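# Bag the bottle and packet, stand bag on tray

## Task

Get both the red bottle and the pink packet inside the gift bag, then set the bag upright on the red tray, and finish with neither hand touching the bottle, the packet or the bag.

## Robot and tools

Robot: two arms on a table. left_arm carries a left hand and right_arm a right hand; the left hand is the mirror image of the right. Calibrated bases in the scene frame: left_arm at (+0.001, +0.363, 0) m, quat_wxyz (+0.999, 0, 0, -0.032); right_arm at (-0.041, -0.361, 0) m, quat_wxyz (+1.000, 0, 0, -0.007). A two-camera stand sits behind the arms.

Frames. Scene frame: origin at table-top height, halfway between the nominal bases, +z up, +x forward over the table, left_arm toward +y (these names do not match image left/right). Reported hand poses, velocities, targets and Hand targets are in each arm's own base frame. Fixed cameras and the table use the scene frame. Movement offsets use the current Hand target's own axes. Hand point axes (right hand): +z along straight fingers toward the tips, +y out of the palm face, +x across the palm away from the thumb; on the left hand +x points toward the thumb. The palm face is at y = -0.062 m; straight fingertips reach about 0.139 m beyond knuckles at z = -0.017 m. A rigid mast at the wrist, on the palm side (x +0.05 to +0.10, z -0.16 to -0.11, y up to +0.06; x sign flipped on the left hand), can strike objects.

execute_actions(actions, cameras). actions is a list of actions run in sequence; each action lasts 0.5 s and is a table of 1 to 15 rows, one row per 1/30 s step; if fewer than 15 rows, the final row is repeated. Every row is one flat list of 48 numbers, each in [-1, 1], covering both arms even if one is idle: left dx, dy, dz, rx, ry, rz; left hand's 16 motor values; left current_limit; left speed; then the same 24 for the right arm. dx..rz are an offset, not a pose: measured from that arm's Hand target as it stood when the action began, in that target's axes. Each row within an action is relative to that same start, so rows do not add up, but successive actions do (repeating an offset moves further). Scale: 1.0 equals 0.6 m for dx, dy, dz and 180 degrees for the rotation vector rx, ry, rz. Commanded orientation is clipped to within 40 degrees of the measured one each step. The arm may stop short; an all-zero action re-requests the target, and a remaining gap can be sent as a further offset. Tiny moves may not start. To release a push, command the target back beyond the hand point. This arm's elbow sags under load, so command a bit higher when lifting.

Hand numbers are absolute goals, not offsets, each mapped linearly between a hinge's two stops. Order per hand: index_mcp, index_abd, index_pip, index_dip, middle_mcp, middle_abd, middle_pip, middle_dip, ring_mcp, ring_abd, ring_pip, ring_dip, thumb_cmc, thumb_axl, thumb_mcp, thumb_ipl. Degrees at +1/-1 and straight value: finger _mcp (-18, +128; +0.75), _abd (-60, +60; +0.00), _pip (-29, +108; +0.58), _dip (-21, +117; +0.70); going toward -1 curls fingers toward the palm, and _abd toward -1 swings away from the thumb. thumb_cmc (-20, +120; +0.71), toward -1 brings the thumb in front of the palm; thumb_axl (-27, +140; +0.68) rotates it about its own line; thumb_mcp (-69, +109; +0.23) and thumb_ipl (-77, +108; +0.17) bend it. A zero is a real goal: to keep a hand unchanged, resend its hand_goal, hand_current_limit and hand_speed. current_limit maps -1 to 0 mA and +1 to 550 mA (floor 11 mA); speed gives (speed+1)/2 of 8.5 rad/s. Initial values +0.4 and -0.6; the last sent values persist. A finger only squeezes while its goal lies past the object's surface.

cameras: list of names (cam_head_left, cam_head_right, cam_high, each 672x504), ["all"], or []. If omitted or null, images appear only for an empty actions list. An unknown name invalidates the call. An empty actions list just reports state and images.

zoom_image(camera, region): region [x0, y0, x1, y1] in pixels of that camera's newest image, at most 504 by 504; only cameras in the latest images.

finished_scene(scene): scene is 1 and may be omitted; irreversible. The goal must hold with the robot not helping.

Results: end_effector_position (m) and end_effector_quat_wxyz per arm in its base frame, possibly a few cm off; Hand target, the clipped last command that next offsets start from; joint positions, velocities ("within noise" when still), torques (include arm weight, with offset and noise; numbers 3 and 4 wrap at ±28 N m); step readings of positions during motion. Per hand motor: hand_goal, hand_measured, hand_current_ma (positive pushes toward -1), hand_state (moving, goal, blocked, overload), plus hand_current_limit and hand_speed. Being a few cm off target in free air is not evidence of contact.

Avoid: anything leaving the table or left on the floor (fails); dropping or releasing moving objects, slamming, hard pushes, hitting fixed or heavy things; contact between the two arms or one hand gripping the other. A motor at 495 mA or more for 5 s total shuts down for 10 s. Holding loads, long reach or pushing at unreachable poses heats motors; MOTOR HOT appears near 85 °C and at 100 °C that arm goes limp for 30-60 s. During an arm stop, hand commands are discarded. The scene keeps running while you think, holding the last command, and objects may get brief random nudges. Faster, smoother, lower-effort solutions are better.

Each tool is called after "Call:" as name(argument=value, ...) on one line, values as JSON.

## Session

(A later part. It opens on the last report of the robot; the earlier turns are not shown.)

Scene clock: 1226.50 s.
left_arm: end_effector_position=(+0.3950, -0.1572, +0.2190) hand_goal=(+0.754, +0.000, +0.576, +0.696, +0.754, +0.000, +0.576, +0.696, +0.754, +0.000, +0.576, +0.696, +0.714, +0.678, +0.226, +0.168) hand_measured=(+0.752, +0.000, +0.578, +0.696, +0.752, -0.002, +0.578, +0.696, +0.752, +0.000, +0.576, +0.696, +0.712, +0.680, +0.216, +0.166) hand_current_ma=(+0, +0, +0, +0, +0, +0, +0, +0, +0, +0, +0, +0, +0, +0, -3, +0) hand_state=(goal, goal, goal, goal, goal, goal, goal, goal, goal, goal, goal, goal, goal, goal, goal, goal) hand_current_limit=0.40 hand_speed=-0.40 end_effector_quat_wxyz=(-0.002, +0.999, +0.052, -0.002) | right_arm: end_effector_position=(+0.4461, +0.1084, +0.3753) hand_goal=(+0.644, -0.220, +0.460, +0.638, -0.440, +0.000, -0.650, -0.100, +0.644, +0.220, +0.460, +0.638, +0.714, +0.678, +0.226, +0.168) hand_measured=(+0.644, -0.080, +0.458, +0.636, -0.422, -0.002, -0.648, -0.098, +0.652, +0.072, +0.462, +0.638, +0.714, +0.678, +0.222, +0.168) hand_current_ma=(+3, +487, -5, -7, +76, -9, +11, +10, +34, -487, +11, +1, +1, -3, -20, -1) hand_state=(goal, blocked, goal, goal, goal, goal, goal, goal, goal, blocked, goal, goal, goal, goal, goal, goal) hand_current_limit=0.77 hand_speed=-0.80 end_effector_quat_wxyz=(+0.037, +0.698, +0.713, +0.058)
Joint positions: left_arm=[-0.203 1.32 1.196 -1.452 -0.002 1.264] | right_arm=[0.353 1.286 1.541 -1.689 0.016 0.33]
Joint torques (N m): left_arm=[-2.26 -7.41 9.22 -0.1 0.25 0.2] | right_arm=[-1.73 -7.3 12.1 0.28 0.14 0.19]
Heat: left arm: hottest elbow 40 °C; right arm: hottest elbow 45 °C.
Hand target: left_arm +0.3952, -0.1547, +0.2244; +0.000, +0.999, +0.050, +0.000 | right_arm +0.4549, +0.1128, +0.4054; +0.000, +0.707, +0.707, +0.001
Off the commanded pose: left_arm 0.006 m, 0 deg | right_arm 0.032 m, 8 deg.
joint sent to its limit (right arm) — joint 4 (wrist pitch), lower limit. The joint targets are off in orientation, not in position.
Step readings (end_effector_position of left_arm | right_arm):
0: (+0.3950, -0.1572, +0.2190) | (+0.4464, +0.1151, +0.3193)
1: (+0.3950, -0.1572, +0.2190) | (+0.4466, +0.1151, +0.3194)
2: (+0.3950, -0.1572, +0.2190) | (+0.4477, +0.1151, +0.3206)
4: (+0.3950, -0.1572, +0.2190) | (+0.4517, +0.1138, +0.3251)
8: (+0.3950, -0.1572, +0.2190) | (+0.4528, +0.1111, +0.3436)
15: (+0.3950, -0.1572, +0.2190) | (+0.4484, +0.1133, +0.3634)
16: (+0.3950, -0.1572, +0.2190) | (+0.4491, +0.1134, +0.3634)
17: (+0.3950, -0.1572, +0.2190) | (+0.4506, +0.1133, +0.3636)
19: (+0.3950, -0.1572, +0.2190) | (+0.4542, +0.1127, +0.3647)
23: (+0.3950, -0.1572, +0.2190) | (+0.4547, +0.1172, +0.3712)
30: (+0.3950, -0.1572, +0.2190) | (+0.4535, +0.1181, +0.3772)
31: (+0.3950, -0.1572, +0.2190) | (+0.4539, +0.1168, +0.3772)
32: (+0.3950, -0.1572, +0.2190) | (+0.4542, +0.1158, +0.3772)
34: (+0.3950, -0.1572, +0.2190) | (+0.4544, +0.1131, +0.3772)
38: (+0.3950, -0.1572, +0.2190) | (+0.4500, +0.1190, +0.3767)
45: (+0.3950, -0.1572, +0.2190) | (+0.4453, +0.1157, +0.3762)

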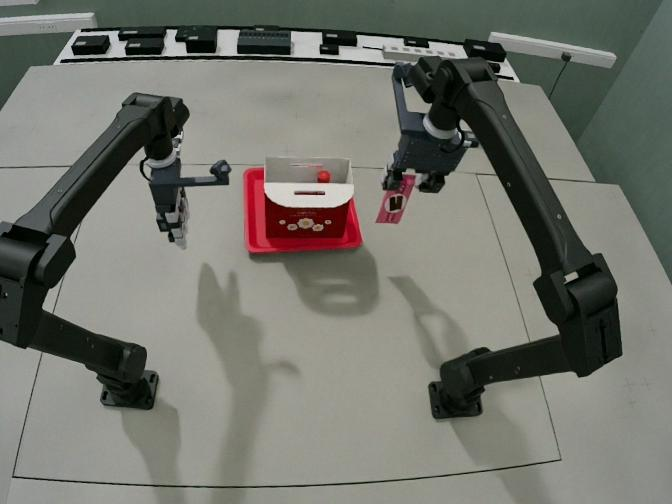

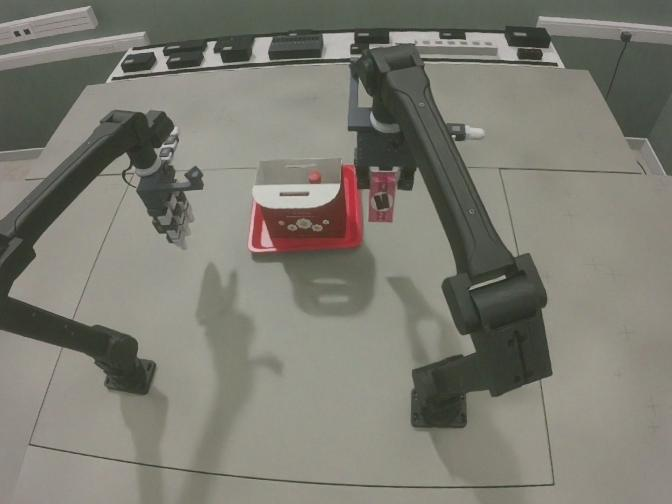

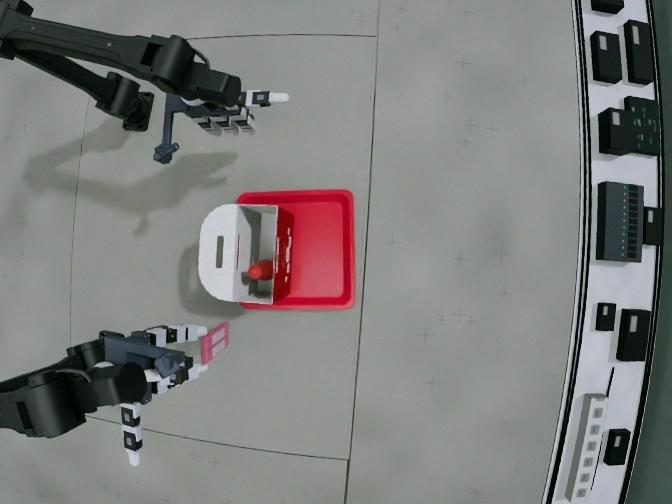

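Call:
execute_actions(actions=[[[0,0,0,0,0,0,0.754,0,0.576,0.696,0.754,0,0.576,0.696,0.754,0,0.576,0.696,0.714,0.678,0.226,0.168,0.4,-0.4,0,0,-0.08,0,0,0,0.644,-0.22,0.459,0.638,-0.44,0,-0.65,-0.1,0.644,0.22,0.459,0.638,0.714,0.678,0.226,0.168,0.77,-0.8]],[[0,0,0,0,0,0,0.754,0,0.576,0.696,0.754,0,0.576,0.696,0.754,0,0.576,0.696,0.714,0.678,0.226,0.168,0.4,-0.4,0.06,0.05,-0.06,0,0,0,0.644,-0.22,0.459,0.638,-0.44,0,-0.65,-0.1,0.644,0.22,0.459,0.638,0.714,0.678,0.226,0.168,0.77,-0.8]],[[0,0,0,0,0,0,0.754,0,0.576,0.696,0.754,0,0.576,0.696,0.754,0,0.576,0.696,0.714,0.678,0.226,0.168,0.4,-0.4,0.06,0.03,-0.05,0,0,0,0.644,-0.22,0.459,0.638,-0.44,0,-0.65,-0.1,0.644,0.22,0.459,0.638,0.714,0.678,0.226,0.168,0.77,-0.8]]], cameras=["all"])

Call:
zoom_image(camera="cam_high", region=[150, 250, 290, 390])

Scene clock: 1237.13 s.
left_arm: end_effector_position=(+0.3950, -0.1572, +0.2190) hand_goal=(+0.754, +0.000, +0.576, +0.696, +0.754, +0.000, +0.576, +0.696, +0.754, +0.000, +0.576, +0.696, +0.714, +0.678, +0.226, +0.168) hand_measured=(+0.752, +0.000, +0.578, +0.696, +0.752, -0.002, +0.578, +0.696, +0.752, +0.000, +0.576, +0.696, +0.712, +0.680, +0.216, +0.166) hand_current_ma=(+0, +0, +0, +0, +0, +0, +0, +0, +0, +0, +0, +0, +0, +0, -3, +0) hand_state=(goal, goal, goal, goal, goal, goal, goal, goal, goal, goal, goal, goal, goal, goal, goal, goal) hand_current_limit=0.40 hand_speed=-0.40 end_effector_quat_wxyz=(-0.002, +0.999, +0.052, -0.002) | right_arm: end_effector_position=(+0.4986, +0.1838, +0.4905) hand_goal=(+0.644, -0.220, +0.460, +0.638, -0.440, +0.000, -0.650, -0.100, +0.644, +0.220, +0.460, +0.638, +0.714, +0.678, +0.226, +0.168) hand_measured=(+0.648, -0.082, +0.460, +0.636, -0.422, -0.002, -0.648, -0.098, +0.658, +0.072, +0.464, +0.638, +0.716, +0.678, +0.222, +0.168) hand_current_ma=(+16, +487, -2, -7, +76, -8, +8, +9, +59, -487, +16, +3, +5, -3, -20, -1) hand_state=(goal, blocked, goal, goal, goal, goal, goal, goal, goal, blocked, goal, goal, goal, goal, goal, goal) hand_current_limit=0.77 hand_speed=-0.80 end_effector_quat_wxyz=(+0.084, +0.680, +0.710, +0.163)
Joint positions: left_arm=[-0.203 1.32 1.196 -1.452 -0.002 1.264] | right_arm=[0.476 1.439 1.929 -1.695 0.053 0.424]
Joint torques (N m): left_arm=[-2.26 -7.36 9.22 -0.1 0.26 0.19] | right_arm=[-1.49 -8.64 11.62 0.95 0.15 0.14]
Heat: left arm: hottest elbow 40 °C; right arm: hottest elbow 45 °C.
Hand target: left_arm +0.3952, -0.1547, +0.2244; +0.000, +0.999, +0.050, +0.000 | right_arm +0.5028, +0.1846, +0.5197; +0.000, +0.707, +0.707, +0.001
Off the commanded pose: left_arm 0.006 m, 0 deg | right_arm 0.030 m, 21 deg.
joint sent to its limit (right arm) — joint 4 (wrist pitch), lower limit. The joint targets are off in orientation, not in position.
Step readings (end_effector_position of left_arm | right_arm):
0: (+0.3950, -0.1572, +0.2190) | (+0.4461, +0.1084, +0.3753)
1: (+0.3950, -0.1572, +0.2190) | (+0.4462, +0.1083, +0.3756)
2: (+0.3950, -0.1572, +0.2190) | (+0.4465, +0.1081, +0.3770)
4: (+0.3950, -0.1572, +0.2190) | (+0.4481, +0.1079, +0.3831)
8: (+0.3950, -0.1572, +0.2190) | (+0.4523, +0.1090, +0.4037)
15: (+0.3950, -0.1572, +0.2190) | (+0.4527, +0.1091, +0.4191)
16: (+0.3950, -0.1572, +0.2190) | (+0.4528, +0.1091, +0.4197)
17: (+0.3950, -0.1572, +0.2190) | (+0.4531, +0.1104, +0.4211)
19: (+0.3950, -0.1572, +0.2190) | (+0.4588, +0.1165, +0.4308)
23: (+0.3950, -0.1572, +0.2190) | (+0.4714, +0.1378, +0.4554)
30: (+0.3950, -0.1572, +0.2190) | (+0.4775, +0.1473, +0.4616)
31: (+0.3950, -0.1572, +0.2190) | (+0.4781, +0.1475, +0.4612)
32: (+0.3950, -0.1572, +0.2190) | (+0.4795, +0.1486, +0.4621)
34: (+0.3950, -0.1572, +0.2190) | (+0.4861, +0.1539, +0.4695)
38: (+0.3950, -0.1572, +0.2190) | (+0.4953, +0.1738, +0.4850)
45: (+0.3950, -0.1572, +0.2190) | (+0.4982, +0.1841, +0.4892)

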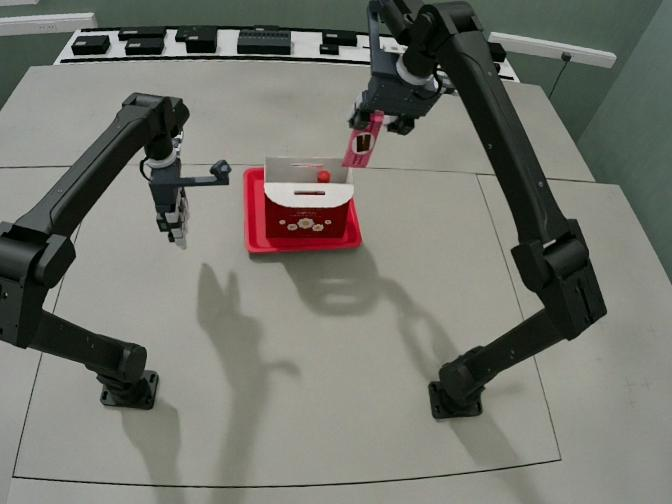

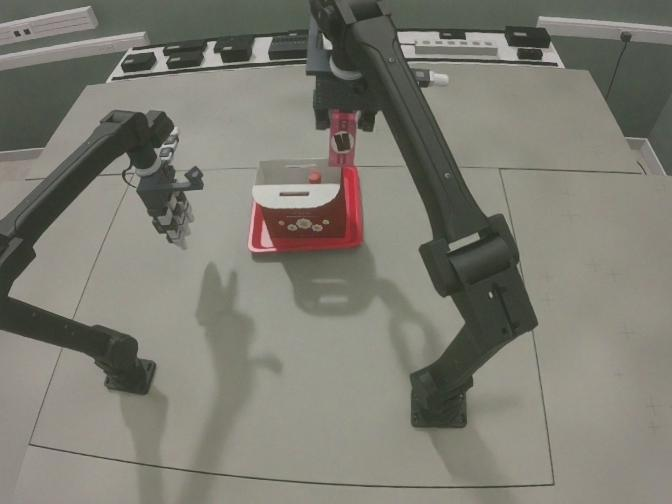

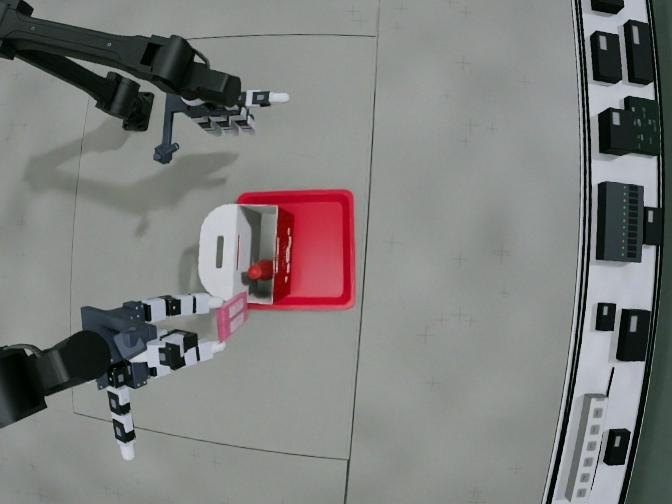

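Scaled by 3.600 from the camera's 672x504 image, which has a finer 960x720 frame.

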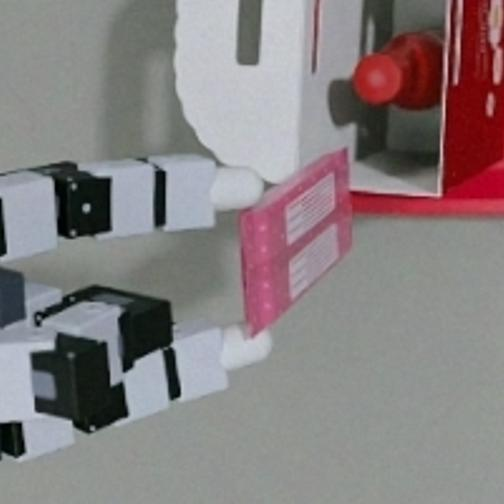

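Call:
execute_actions(actions=[[[0,0,0,0,0,0,0.754,0,0.576,0.696,0.754,0,0.576,0.696,0.754,0,0.576,0.696,0.714,0.678,0.226,0.168,0.4,-0.4,0.08,0.0,0,0,0,0,0.644,-0.22,0.459,0.638,-0.44,0,-0.65,-0.1,0.644,0.22,0.459,0.638,0.714,0.678,0.226,0.168,0.77,-0.8]],[[0,0,0,0,0,0,0.754,0,0.576,0.696,0.754,0,0.576,0.696,0.754,0,0.576,0.696,0.714,0.678,0.226,0.168,0.4,-0.4,0.08,0.0,0,0,0,0,0.644,-0.22,0.459,0.638,-0.44,0,-0.65,-0.1,0.644,0.22,0.459,0.638,0.714,0.678,0.226,0.168,0.77,-0.8]]], cameras=["all"])

Call:
zoom_image(camera="cam_high", region=[150, 200, 290, 340])

Call:
zoom_image(camera="cam_head_left", region=[240, 80, 400, 240])

Scene clock: 1251.37 s.
left_arm: end_effector_position=(+0.3950, -0.1572, +0.2190) hand_goal=(+0.754, +0.000, +0.576, +0.696, +0.754, +0.000, +0.576, +0.696, +0.754, +0.000, +0.576, +0.696, +0.714, +0.678, +0.226, +0.168) hand_measured=(+0.752, +0.000, +0.578, +0.696, +0.752, -0.002, +0.578, +0.696, +0.752, +0.000, +0.576, +0.696, +0.712, +0.680, +0.216, +0.166) hand_current_ma=(+0, +0, +0, +0, +0, +0, +0, +0, +0, +0, +0, +0, +0, +0, -3, +0) hand_state=(goal, goal, goal, goal, goal, goal, goal, goal, goal, goal, goal, goal, goal, goal, goal, goal) hand_current_limit=0.40 hand_speed=-0.40 end_effector_quat_wxyz=(-0.002, +0.999, +0.052, -0.002) | right_arm: end_effector_position=(+0.4991, +0.2827, +0.4900) hand_goal=(+0.644, -0.220, +0.460, +0.638, -0.440, +0.000, -0.650, -0.100, +0.644, +0.220, +0.460, +0.638, +0.714, +0.678, +0.226, +0.168) hand_measured=(+0.648, -0.082, +0.460, +0.636, -0.422, -0.002, -0.648, -0.098, +0.658, +0.072, +0.464, +0.640, +0.716, +0.678, +0.222, +0.168) hand_current_ma=(+13, +487, -2, -7, +76, -8, +8, +9, +60, -487, +18, +4, +5, -3, -20, -1) hand_state=(goal, blocked, goal, goal, goal, goal, goal, goal, goal, blocked, goal, goal, goal, goal, goal, goal) hand_current_limit=0.77 hand_speed=-0.80 end_effector_quat_wxyz=(+0.066, +0.672, +0.715, +0.180)
Joint positions: left_arm=[-0.203 1.32 1.196 -1.452 -0.002 1.264] | right_arm=[0.651 1.569 2.073 -1.695 0.07 0.575]
Joint torques (N m): left_arm=[-2.26 -7.47 9.24 -0.12 0.26 0.19] | right_arm=[-1.85 -11.34 11.38 1.07 0.08 0.1]
Heat: left arm: hottest elbow 40 °C; right arm: hottest elbow 45 °C.
Hand target: left_arm +0.3952, -0.1547, +0.2244; +0.000, +0.999, +0.050, +0.000 | right_arm +0.5027, +0.2806, +0.5200; +0.000, +0.707, +0.707, +0.001
Off the commanded pose: left_arm 0.006 m, 0 deg | right_arm 0.030 m, 22 deg.
joint sent to its limit (right arm) — joint 4 (wrist pitch), lower limit. The joint targets are off in orientation, not in position.
Step readings (end_effector_position of left_arm | right_arm):
0: (+0.3950, -0.1572, +0.2190) | (+0.4986, +0.1837, +0.4905)
1: (+0.3950, -0.1572, +0.2190) | (+0.4986, +0.1836, +0.4907)
2: (+0.3950, -0.1572, +0.2190) | (+0.4985, +0.1857, +0.4913)
4: (+0.3950, -0.1572, +0.2190) | (+0.5000, +0.1914, +0.4945)
8: (+0.3950, -0.1572, +0.2190) | (+0.4987, +0.2189, +0.4961)
15: (+0.3950, -0.1572, +0.2190) | (+0.4995, +0.2363, +0.4856)
16: (+0.3950, -0.1572, +0.2190) | (+0.4998, +0.2363, +0.4851)
17: (+0.3950, -0.1572, +0.2190) | (+0.5002, +0.2374, +0.4855)
19: (+0.3950, -0.1572, +0.2190) | (+0.5024, +0.2418, +0.4897)
23: (+0.3950, -0.1572, +0.2190) | (+0.5003, +0.2658, +0.4954)
30: (+0.3950, -0.1572, +0.2190) | (+0.4985, +0.2830, +0.4887)

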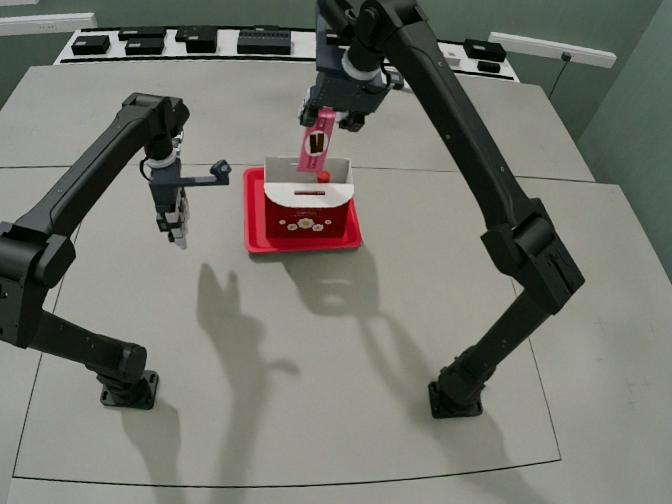

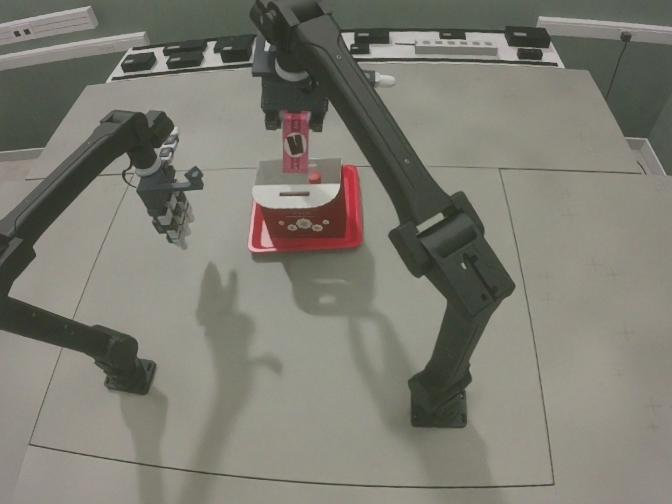

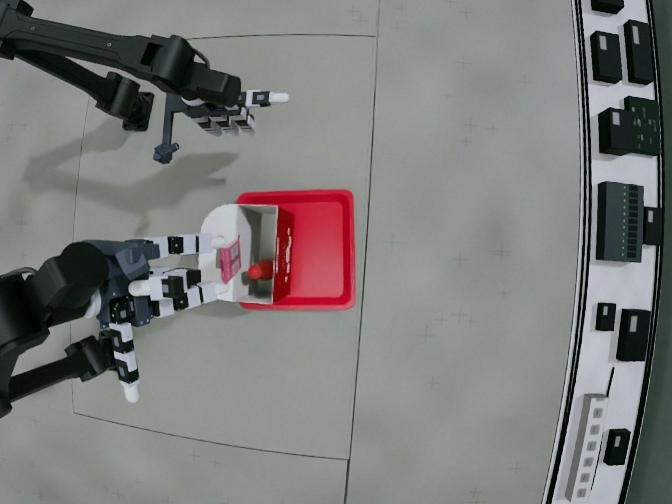

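Scaled by 3.600 from the camera's 672x504 image, which has a finer 960x720 frame.

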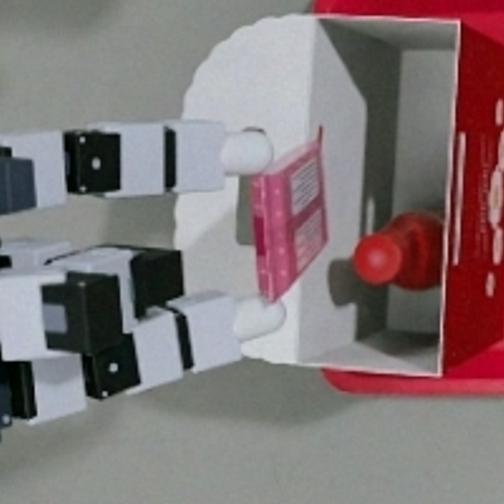

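Scaled by 3.150 from the camera's 672x504 image, which has a finer 960x720 frame.

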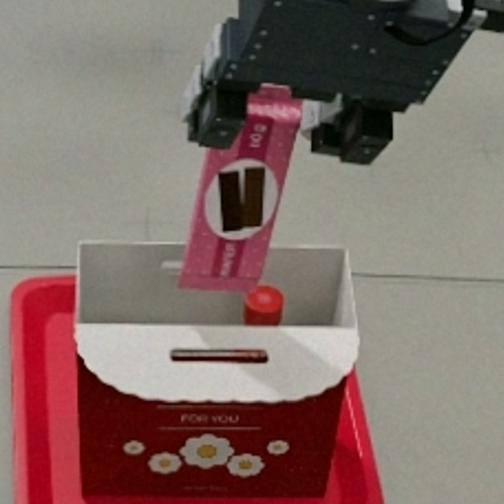

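Call:
execute_actions(actions=[[[0,0,0,0,0,0,0.754,0,0.576,0.696,0.754,0,0.576,0.696,0.754,0,0.576,0.696,0.714,0.678,0.226,0.168,0.4,-0.4,0.062,0.025,0.01,0,0,0,0.644,-0.22,0.459,0.638,-0.44,0,-0.65,-0.1,0.644,0.22,0.459,0.638,0.714,0.678,0.226,0.168,0.77,-0.8]]], cameras=["all"])

Call:
zoom_image(camera="cam_high", region=[150, 200, 290, 340])

Call:
zoom_image(camera="cam_head_left", region=[240, 80, 400, 240])

Scene clock: 1261.33 s.
left_arm: end_effector_position=(+0.3950, -0.1572, +0.2190) hand_goal=(+0.754, +0.000, +0.576, +0.696, +0.754, +0.000, +0.576, +0.696, +0.754, +0.000, +0.576, +0.696, +0.714, +0.678, +0.226, +0.168) hand_measured=(+0.752, +0.000, +0.578, +0.696, +0.752, -0.002, +0.578, +0.696, +0.752, +0.000, +0.576, +0.696, +0.712, +0.680, +0.216, +0.166) hand_current_ma=(+0, +0, +0, +0, +0, +0, +0, +0, +0, +0, +0, +0, +0, +0, -3, +0) hand_state=(goal, goal, goal, goal, goal, goal, goal, goal, goal, goal, goal, goal, goal, goal, goal, goal) hand_current_limit=0.40 hand_speed=-0.40 end_effector_quat_wxyz=(-0.002, +0.999, +0.052, -0.002) | right_arm: end_effector_position=(+0.5192, +0.3172, +0.4792) hand_goal=(+0.644, -0.220, +0.460, +0.638, -0.440, +0.000, -0.650, -0.100, +0.644, +0.220, +0.460, +0.638, +0.714, +0.678, +0.226, +0.168) hand_measured=(+0.648, -0.082, +0.460, +0.636, -0.424, -0.002, -0.648, -0.098, +0.658, +0.072, +0.464, +0.640, +0.716, +0.678, +0.222, +0.168) hand_current_ma=(+13, +487, -2, -7, +73, -8, +8, +9, +62, -487, +18, +4, +6, -3, -20, -1) hand_state=(goal, blocked, goal, goal, goal, goal, goal, goal, goal, blocked, goal, goal, goal, goal, goal, goal) hand_current_limit=0.77 hand_speed=-0.80 end_effector_quat_wxyz=(+0.061, +0.673, +0.715, +0.180)
Joint positions: left_arm=[-0.203 1.32 1.196 -1.452 -0.002 1.264] | right_arm=[0.68 1.668 2.167 -1.695 0.071 0.606]
Joint torques (N m): left_arm=[-2.2 -7.47 9.21 -0.1 0.26 0.19] | right_arm=[-1.73 -13.04 11.33 0.98 0.08 0.11]
Heat: left arm: hottest elbow 40 °C; right arm: hottest elbow 47 °C.
Hand target: left_arm +0.3952, -0.1547, +0.2244; +0.000, +0.999, +0.050, +0.000 | right_arm +0.5178, +0.3177, +0.5140; +0.000, +0.707, +0.707, +0.001
Off the commanded pose: left_arm 0.006 m, 0 deg | right_arm 0.035 m, 22 deg.
joint sent to its limit (right arm) — joint 4 (wrist pitch), lower limit. The joint targets are off in orientation, not in position.
Step readings (end_effector_position of left_arm | right_arm):
0: (+0.3950, -0.1572, +0.2190) | (+0.4991, +0.2827, +0.4899)
1: (+0.3950, -0.1572, +0.2190) | (+0.4992, +0.2827, +0.4901)
2: (+0.3950, -0.1572, +0.2190) | (+0.5001, +0.2833, +0.4907)
4: (+0.3950, -0.1572, +0.2190) | (+0.5041, +0.2893, +0.4954)
8: (+0.3950, -0.1572, +0.2190) | (+0.5122, +0.3032, +0.4969)
15: (+0.3950, -0.1572, +0.2190) | (+0.5183, +0.3168, +0.4790)

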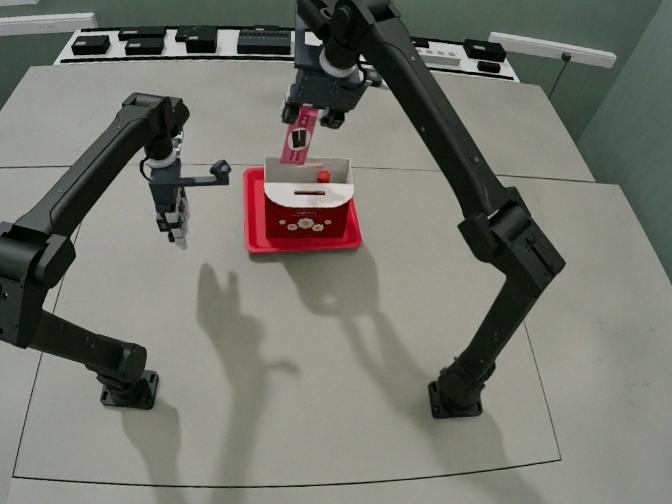

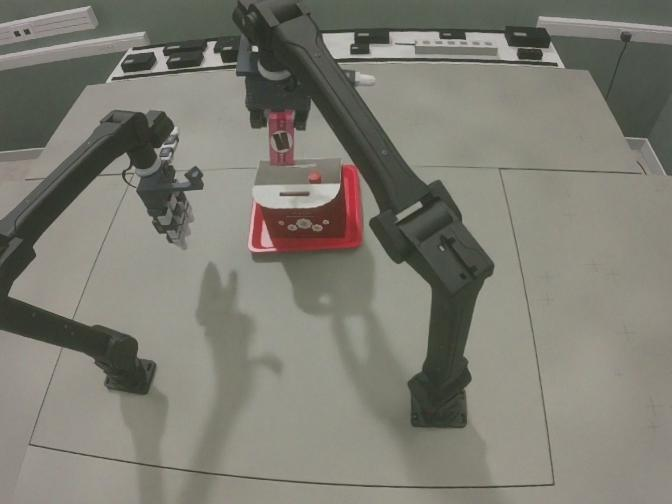

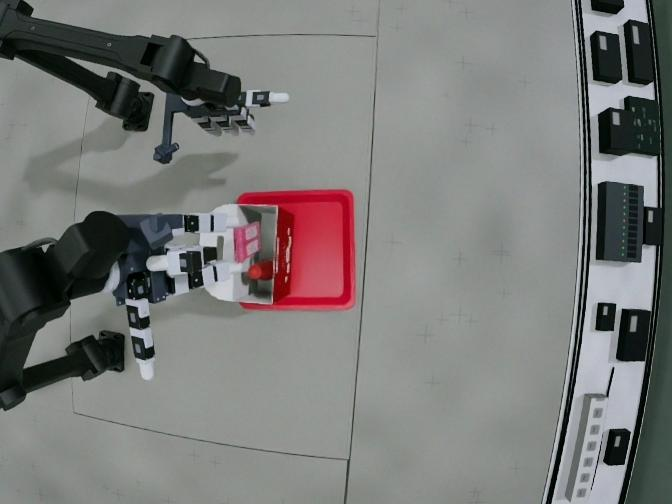

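Scaled by 3.600 from the camera's 672x504 image, which has a finer 960x720 frame.

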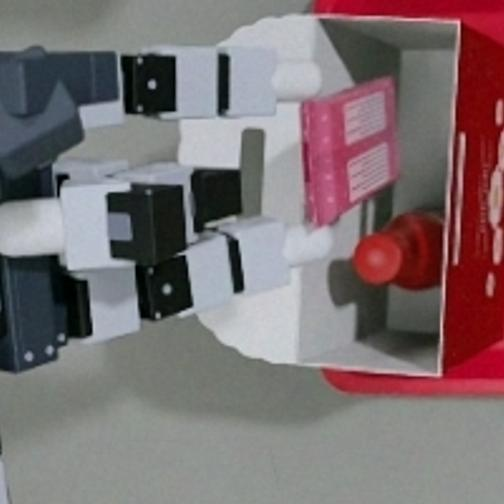

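Scaled by 3.150 from the camera's 672x504 image, which has a finer 960x720 frame.

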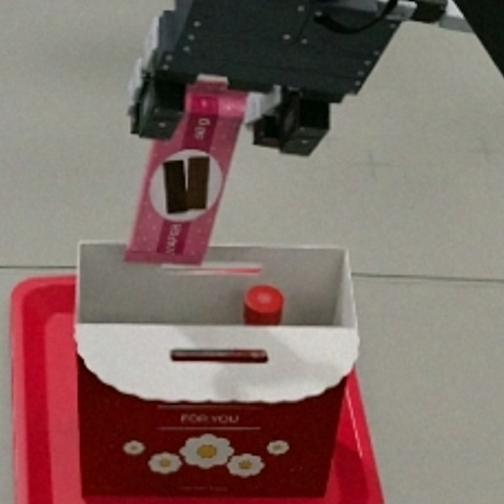

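Call:
execute_actions(actions=[[[0,0,0,0,0,0,0.754,0,0.576,0.696,0.754,0,0.576,0.696,0.754,0,0.576,0.696,0.714,0.678,0.226,0.168,0.4,-0.4,0.013,-0.02,0.06,0,0,0,0.644,-0.22,0.459,0.638,-0.44,0,-0.65,-0.1,0.644,0.22,0.459,0.638,0.714,0.678,0.226,0.168,0.77,-0.8]],[[0,0,0,0,0,0,0.754,0,0.576,0.696,0.754,0,0.576,0.696,0.754,0,0.576,0.696,0.714,0.678,0.226,0.168,0.4,-0.4,0.0,0.0,0.04,0,0,0,0.644,-0.22,0.459,0.638,-0.44,0,-0.65,-0.1,0.644,0.22,0.459,0.638,0.714,0.678,0.226,0.168,0.77,-0.8]]], cameras=["all"])

Call:
zoom_image(camera="cam_high", region=[190, 190, 310, 310])

Call:
zoom_image(camera="cam_head_left", region=[240, 80, 400, 240])

Scene clock: 1273.17 s.
left_arm: end_effector_position=(+0.3950, -0.1572, +0.2190) hand_goal=(+0.754, +0.000, +0.576, +0.696, +0.754, +0.000, +0.576, +0.696, +0.754, +0.000, +0.576, +0.696, +0.714, +0.678, +0.226, +0.168) hand_measured=(+0.752, +0.000, +0.578, +0.696, +0.752, -0.002, +0.578, +0.696, +0.752, +0.000, +0.576, +0.696, +0.712, +0.680, +0.216, +0.166) hand_current_ma=(+0, +0, +0, +0, +0, +0, +0, +0, +0, +0, +0, +0, +0, +0, -3, +0) hand_state=(goal, goal, goal, goal, goal, goal, goal, goal, goal, goal, goal, goal, goal, goal, goal, goal) hand_current_limit=0.40 hand_speed=-0.40 end_effector_quat_wxyz=(-0.002, +0.999, +0.052, -0.002) | right_arm: end_effector_position=(+0.5086, +0.3261, +0.4556) hand_goal=(+0.644, -0.220, +0.460, +0.638, -0.440, +0.000, -0.650, -0.100, +0.644, +0.220, +0.460, +0.638, +0.714, +0.678, +0.226, +0.168) hand_measured=(+0.648, -0.082, +0.460, +0.636, -0.424, -0.002, -0.648, -0.098, +0.658, +0.072, +0.464, +0.640, +0.716, +0.678, +0.222, +0.168) hand_current_ma=(+13, +487, -2, -7, +73, -8, +8, +9, +62, -487, +18, +4, +6, -3, -20, -1) hand_state=(goal, blocked, goal, goal, goal, goal, goal, goal, goal, blocked, goal, goal, goal, goal, goal, goal) hand_current_limit=0.77 hand_speed=-0.80 end_effector_quat_wxyz=(+0.043, +0.683, +0.711, +0.161)
Joint positions: left_arm=[-0.203 1.32 1.196 -1.452 -0.002 1.264] | right_arm=[0.702 1.667 2.122 -1.695 0.052 0.654]
Joint torques (N m): left_arm=[-2.32 -7.41 9.24 -0.13 0.26 0.2] | right_arm=[-1.44 -13.16 6.68 0.96 0.07 0.19]
Heat: left arm: hottest elbow 40 °C; right arm: hottest elbow 48 °C.
Hand target: left_arm +0.3952, -0.1547, +0.2244; +0.000, +0.999, +0.050, +0.000 | right_arm +0.5059, +0.3257, +0.4540; +0.000, +0.707, +0.707, +0.001
Off the commanded pose: left_arm 0.006 m, 0 deg | right_arm 0.003 m, 19 deg.
joint sent to its limit (right arm) — joint 4 (wrist pitch), lower limit. The joint targets are off in orientation, not in position.
Step readings (end_effector_position of left_arm | right_arm):
0: (+0.3950, -0.1572, +0.2190) | (+0.5192, +0.3171, +0.4792)
1: (+0.3950, -0.1572, +0.2190) | (+0.5192, +0.3171, +0.4792)
2: (+0.3950, -0.1572, +0.2190) | (+0.5190, +0.3172, +0.4791)
4: (+0.3950, -0.1572, +0.2190) | (+0.5173, +0.3191, +0.4788)
8: (+0.3950, -0.1572, +0.2190) | (+0.5146, +0.3221, +0.4784)
15: (+0.3950, -0.1572, +0.2190) | (+0.5109, +0.3269, +0.4777)
16: (+0.3950, -0.1572, +0.2190) | (+0.5108, +0.3269, +0.4775)
17: (+0.3950, -0.1572, +0.2190) | (+0.5107, +0.3269, +0.4760)
19: (+0.3950, -0.1572, +0.2190) | (+0.5100, +0.3267, +0.4709)
23: (+0.3950, -0.1572, +0.2190) | (+0.5089, +0.3263, +0.4588)
30: (+0.3950, -0.1572, +0.2190) | (+0.5086, +0.3262, +0.4557)

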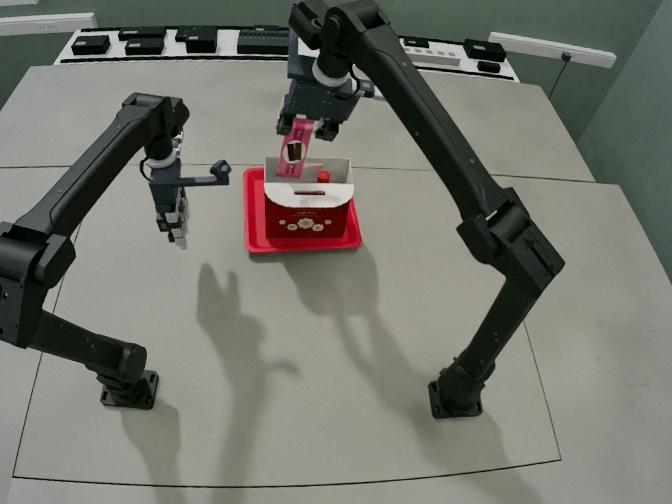

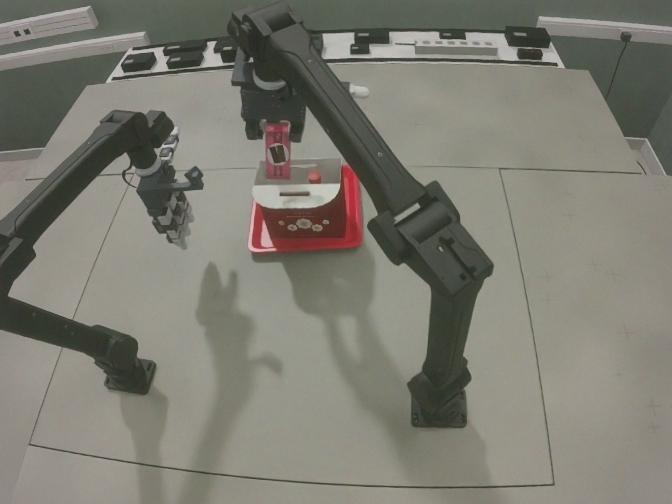

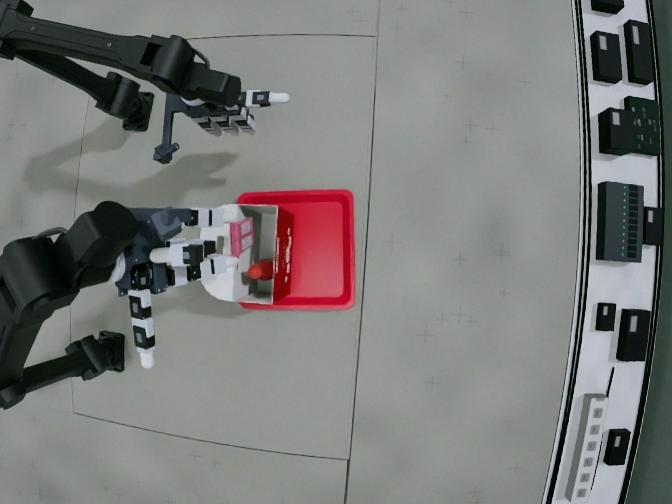

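Scaled by 4.200 from the camera's 672x504 image, which has a finer 960x720 frame.

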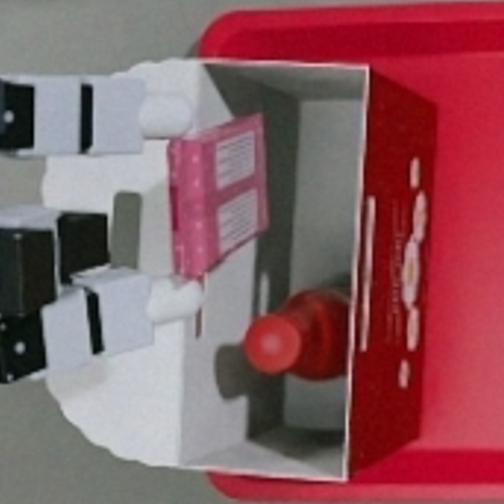

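Scaled by 3.150 from the camera's 672x504 image, which has a finer 960x720 frame.

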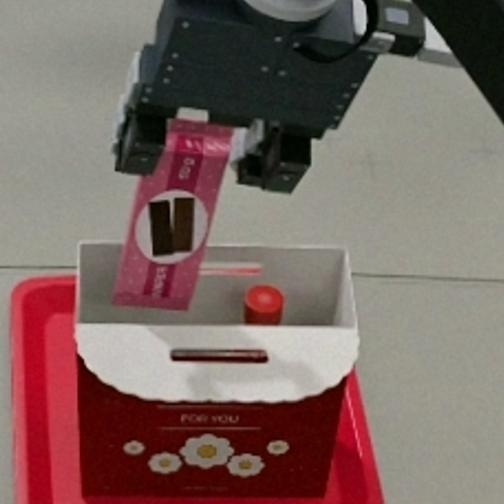

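Call:
execute_actions(actions=[[[0,0,0,0,0,0,0.754,0,0.576,0.696,0.754,0,0.576,0.696,0.754,0,0.576,0.696,0.714,0.678,0.226,0.168,0.4,-0.4,0.01,0.015,0.05,0,0,0,0.644,-0.22,0.459,0.638,-0.44,0,-0.65,-0.1,0.644,0.22,0.459,0.638,0.714,0.678,0.226,0.168,0.77,-0.8]]], cameras=["all"])

Call:
zoom_image(camera="cam_high", region=[190, 190, 310, 310])

Call:
zoom_image(camera="cam_head_left", region=[240, 80, 400, 240])

Scene clock: 1282.87 s.
left_arm: end_effector_position=(+0.3950, -0.1572, +0.2190) hand_goal=(+0.754, +0.000, +0.576, +0.696, +0.754, +0.000, +0.576, +0.696, +0.754, +0.000, +0.576, +0.696, +0.714, +0.678, +0.226, +0.168) hand_measured=(+0.752, +0.000, +0.578, +0.696, +0.752, -0.002, +0.578, +0.696, +0.752, +0.000, +0.576, +0.696, +0.712, +0.680, +0.216, +0.166) hand_current_ma=(+0, +0, +0, +0, +0, +0, +0, +0, +0, +0, +0, +0, +0, +0, -3, +0) hand_state=(goal, goal, goal, goal, goal, goal, goal, goal, goal, goal, goal, goal, goal, goal, goal, goal) hand_current_limit=0.40 hand_speed=-0.40 end_effector_quat_wxyz=(-0.002, +0.999, +0.052, -0.002) | right_arm: end_effector_position=(+0.5156, +0.3340, +0.4263) hand_goal=(+0.644, -0.220, +0.460, +0.638, -0.440, +0.000, -0.650, -0.100, +0.644, +0.220, +0.460, +0.638, +0.714, +0.678, +0.226, +0.168) hand_measured=(+0.648, -0.082, +0.460, +0.636, -0.424, -0.002, -0.648, -0.098, +0.658, +0.072, +0.464, +0.640, +0.716, +0.678, +0.222, +0.168) hand_current_ma=(+13, +487, -2, -7, +73, -8, +8, +9, +62, -487, +18, +4, +6, -3, -20, -1) hand_state=(goal, blocked, goal, goal, goal, goal, goal, goal, goal, blocked, goal, goal, goal, goal, goal, goal) hand_current_limit=0.77 hand_speed=-0.80 end_effector_quat_wxyz=(+0.035, +0.687, +0.713, +0.136)
Joint positions: left_arm=[-0.203 1.32 1.196 -1.452 -0.002 1.264] | right_arm=[0.702 1.704 2.107 -1.695 0.042 0.658]
Joint torques (N m): left_arm=[-2.26 -7.47 9.24 -0.12 0.26 0.19] | right_arm=[-2.08 -13.92 6.54 0.76 0.01 0.16]
Heat: left arm: hottest elbow 40 °C; right arm: hottest elbow 47 °C.
Hand target: left_arm +0.3952, -0.1547, +0.2244; +0.000, +0.999, +0.050, +0.000 | right_arm +0.5149, +0.3317, +0.4239; +0.000, +0.707, +0.707, +0.001
Off the commanded pose: left_arm 0.006 m, 0 deg | right_arm 0.003 m, 16 deg.
joint sent to its limit (right arm) — joint 4 (wrist pitch), lower limit. The joint targets are off in orientation, not in position.
Step readings (end_effector_position of left_arm | right_arm):
0: (+0.3950, -0.1572, +0.2190) | (+0.5085, +0.3261, +0.4556)
1: (+0.3950, -0.1572, +0.2190) | (+0.5085, +0.3261, +0.4556)
2: (+0.3950, -0.1572, +0.2190) | (+0.5084, +0.3263, +0.4553)
4: (+0.3950, -0.1572, +0.2190) | (+0.5082, +0.3268, +0.4534)
8: (+0.3950, -0.1572, +0.2190) | (+0.5099, +0.3289, +0.4447)
15: (+0.3950, -0.1572, +0.2190) | (+0.5150, +0.3335, +0.4281)

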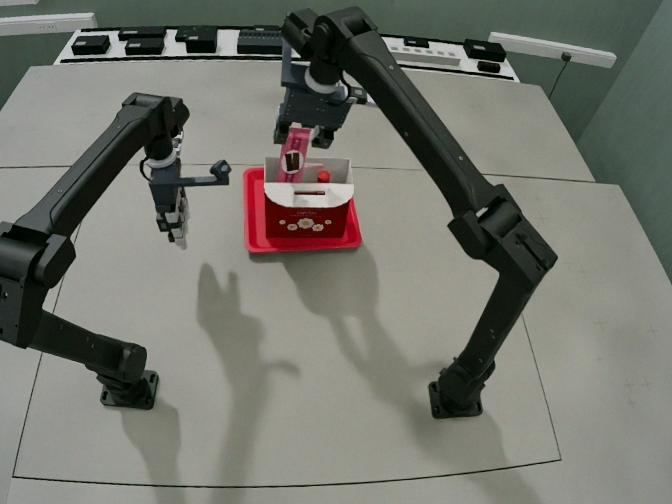

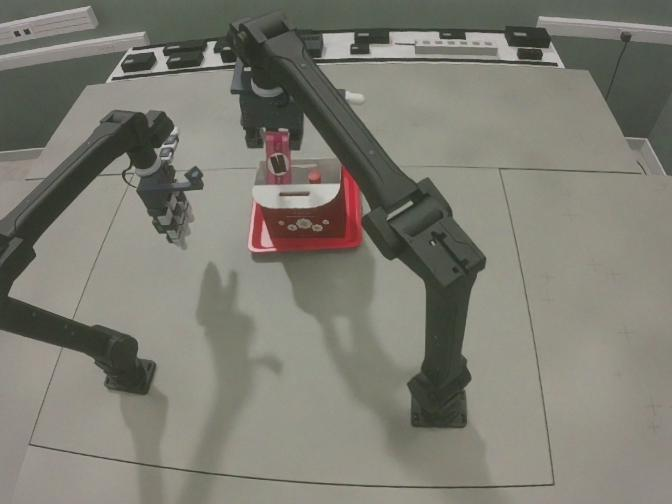

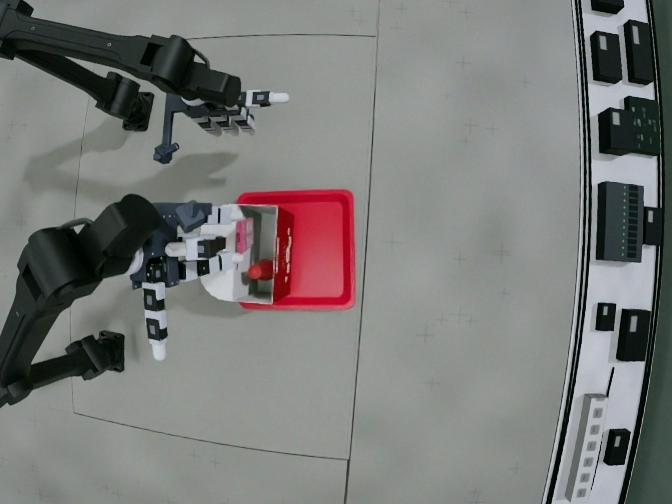

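Scaled by 4.200 from the camera's 672x504 image, which has a finer 960x720 frame.

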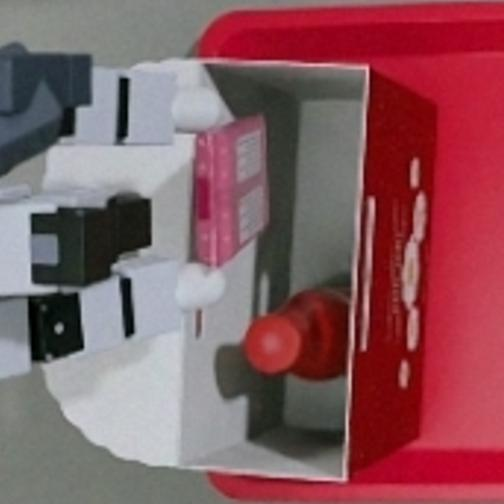

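Scaled by 3.150 from the camera's 672x504 image, which has a finer 960x720 frame.

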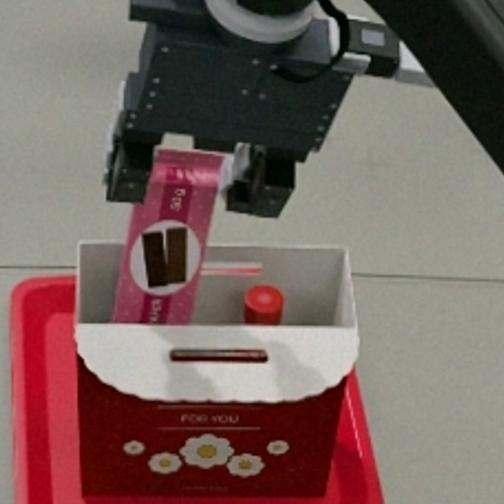

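Call:
execute_actions(actions=[[[0,0,0,0,0,0,0.754,0,0.576,0.696,0.754,0,0.576,0.696,0.754,0,0.576,0.696,0.714,0.678,0.226,0.168,0.4,-0.4,0.008,0.015,0.05,0,0,0,0.644,-0.22,0.459,0.638,-0.44,0,-0.65,-0.1,0.644,0.22,0.459,0.638,0.714,0.678,0.226,0.168,0.77,-0.8]],[[0,0,0,0,0,0,0.754,0,0.576,0.696,0.754,0,0.576,0.696,0.754,0,0.576,0.696,0.714,0.678,0.226,0.168,0.4,-0.4,0.006,0.015,0.05,0,0,0,0.644,-0.22,0.459,0.638,-0.44,0,-0.65,-0.1,0.644,0.22,0.459,0.638,0.714,0.678,0.226,0.168,0.77,-0.8]]], cameras=["all"])

Call:
zoom_image(camera="cam_high", region=[190, 190, 310, 310])

Call:
zoom_image(camera="cam_head_left", region=[240, 80, 400, 240])

Scene clock: 1291.43 s.
left_arm: end_effector_position=(+0.3950, -0.1572, +0.2190) hand_goal=(+0.754, +0.000, +0.576, +0.696, +0.754, +0.000, +0.576, +0.696, +0.754, +0.000, +0.576, +0.696, +0.714, +0.678, +0.226, +0.168) hand_measured=(+0.752, +0.000, +0.578, +0.696, +0.752, -0.002, +0.578, +0.696, +0.752, +0.000, +0.576, +0.696, +0.712, +0.680, +0.216, +0.166) hand_current_ma=(+0, +0, +0, +0, +0, +0, +0, +0, +0, +0, +0, +0, +0, +0, -3, +0) hand_state=(goal, goal, goal, goal, goal, goal, goal, goal, goal, goal, goal, goal, goal, goal, goal, goal) hand_current_limit=0.40 hand_speed=-0.40 end_effector_quat_wxyz=(-0.002, +0.999, +0.052, -0.002) | right_arm: end_effector_position=(+0.5313, +0.3459, +0.3671) hand_goal=(+0.644, -0.220, +0.460, +0.638, -0.440, +0.000, -0.650, -0.100, +0.644, +0.220, +0.460, +0.638, +0.714, +0.678, +0.226, +0.168) hand_measured=(+0.648, -0.082, +0.460, +0.636, -0.424, -0.002, -0.648, -0.098, +0.658, +0.072, +0.464, +0.640, +0.716, +0.678, +0.222, +0.168) hand_current_ma=(+13, +487, -2, -7, +73, -8, +8, +9, +62, -487, +18, +4, +6, -3, -20, -1) hand_state=(goal, blocked, goal, goal, goal, goal, goal, goal, goal, blocked, goal, goal, goal, goal, goal, goal) hand_current_limit=0.77 hand_speed=-0.80 end_effector_quat_wxyz=(+0.022, +0.692, +0.716, +0.087)
Joint positions: left_arm=[-0.203 1.32 1.196 -1.452 -0.002 1.264] | right_arm=[0.695 1.786 2.088 -1.695 0.026 0.659]
Joint torques (N m): left_arm=[-2.32 -7.41 9.25 -0.12 0.26 0.19] | right_arm=[-2.26 -14.62 6.8 0.49 0.03 0.17]
Heat: left arm: hottest elbow 40 °C; right arm: hottest elbow 46 °C.
Hand target: left_arm +0.3952, -0.1547, +0.2244; +0.000, +0.999, +0.050, +0.000 | right_arm +0.5330, +0.3402, +0.3641; +0.000, +0.707, +0.707, +0.001
Off the commanded pose: left_arm 0.006 m, 0 deg | right_arm 0.007 m, 10 deg.
joint sent to its limit (right arm) — joint 4 (wrist pitch), lower limit. The joint targets are off in orientation, not in position.
Step readings (end_effector_position of left_arm | right_arm):
0: (+0.3950, -0.1572, +0.2190) | (+0.5156, +0.3340, +0.4263)
1: (+0.3950, -0.1572, +0.2190) | (+0.5155, +0.3340, +0.4263)
2: (+0.3950, -0.1572, +0.2190) | (+0.5154, +0.3342, +0.4262)
4: (+0.3950, -0.1572, +0.2190) | (+0.5157, +0.3350, +0.4246)
8: (+0.3950, -0.1572, +0.2190) | (+0.5175, +0.3373, +0.4163)
15: (+0.3950, -0.1572, +0.2190) | (+0.5223, +0.3415, +0.3980)
16: (+0.3950, -0.1572, +0.2190) | (+0.5226, +0.3418, +0.3965)
17: (+0.3950, -0.1572, +0.2190) | (+0.5228, +0.3423, +0.3951)
19: (+0.3950, -0.1572, +0.2190) | (+0.5235, +0.3431, +0.3922)
23: (+0.3950, -0.1572, +0.2190) | (+0.5267, +0.3438, +0.3829)
30: (+0.3950, -0.1572, +0.2190) | (+0.5311, +0.3457, +0.3680)

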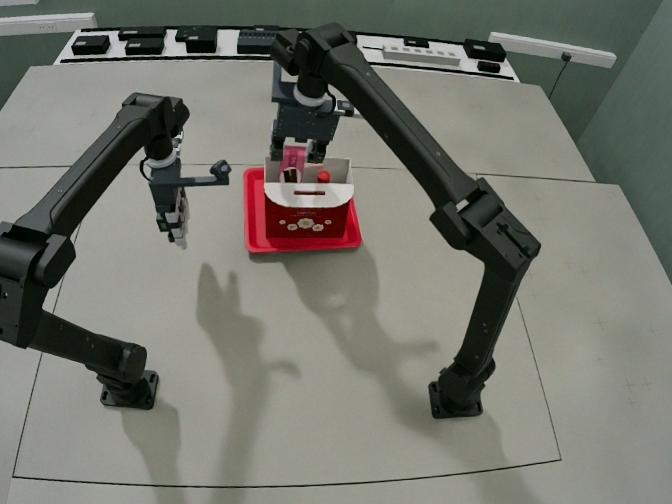

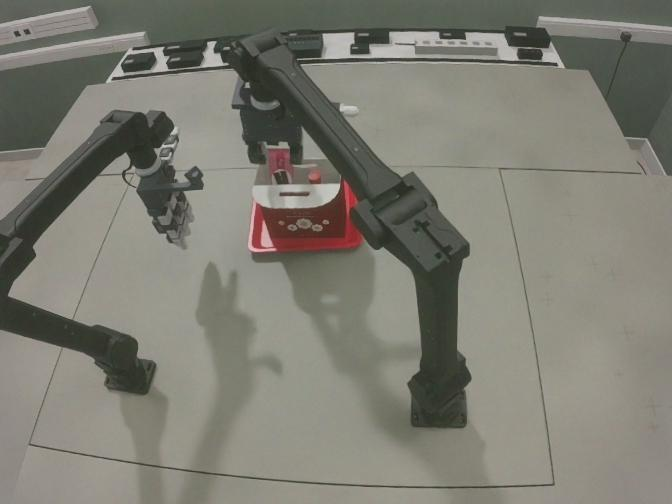

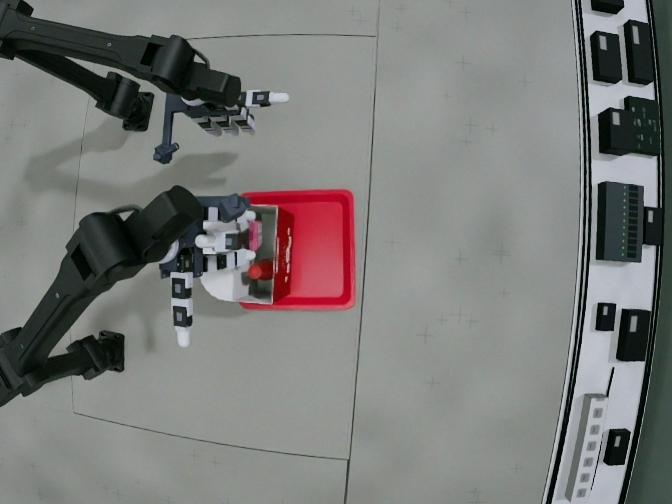

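Scaled by 4.200 from the camera's 672x504 image, which has a finer 960x720 frame.

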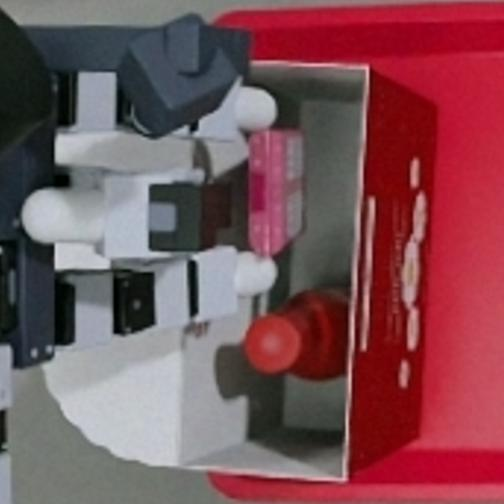

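Scaled by 3.150 from the camera's 672x504 image, which has a finer 960x720 frame.

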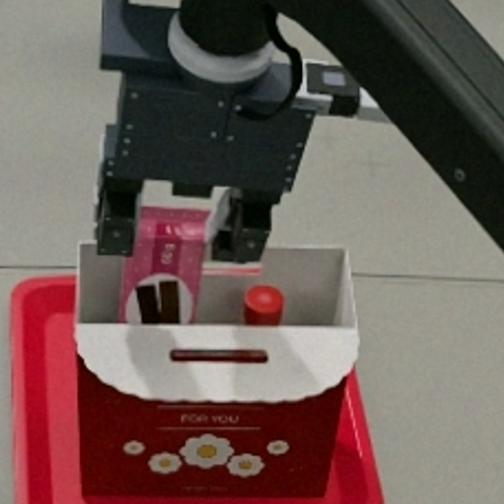

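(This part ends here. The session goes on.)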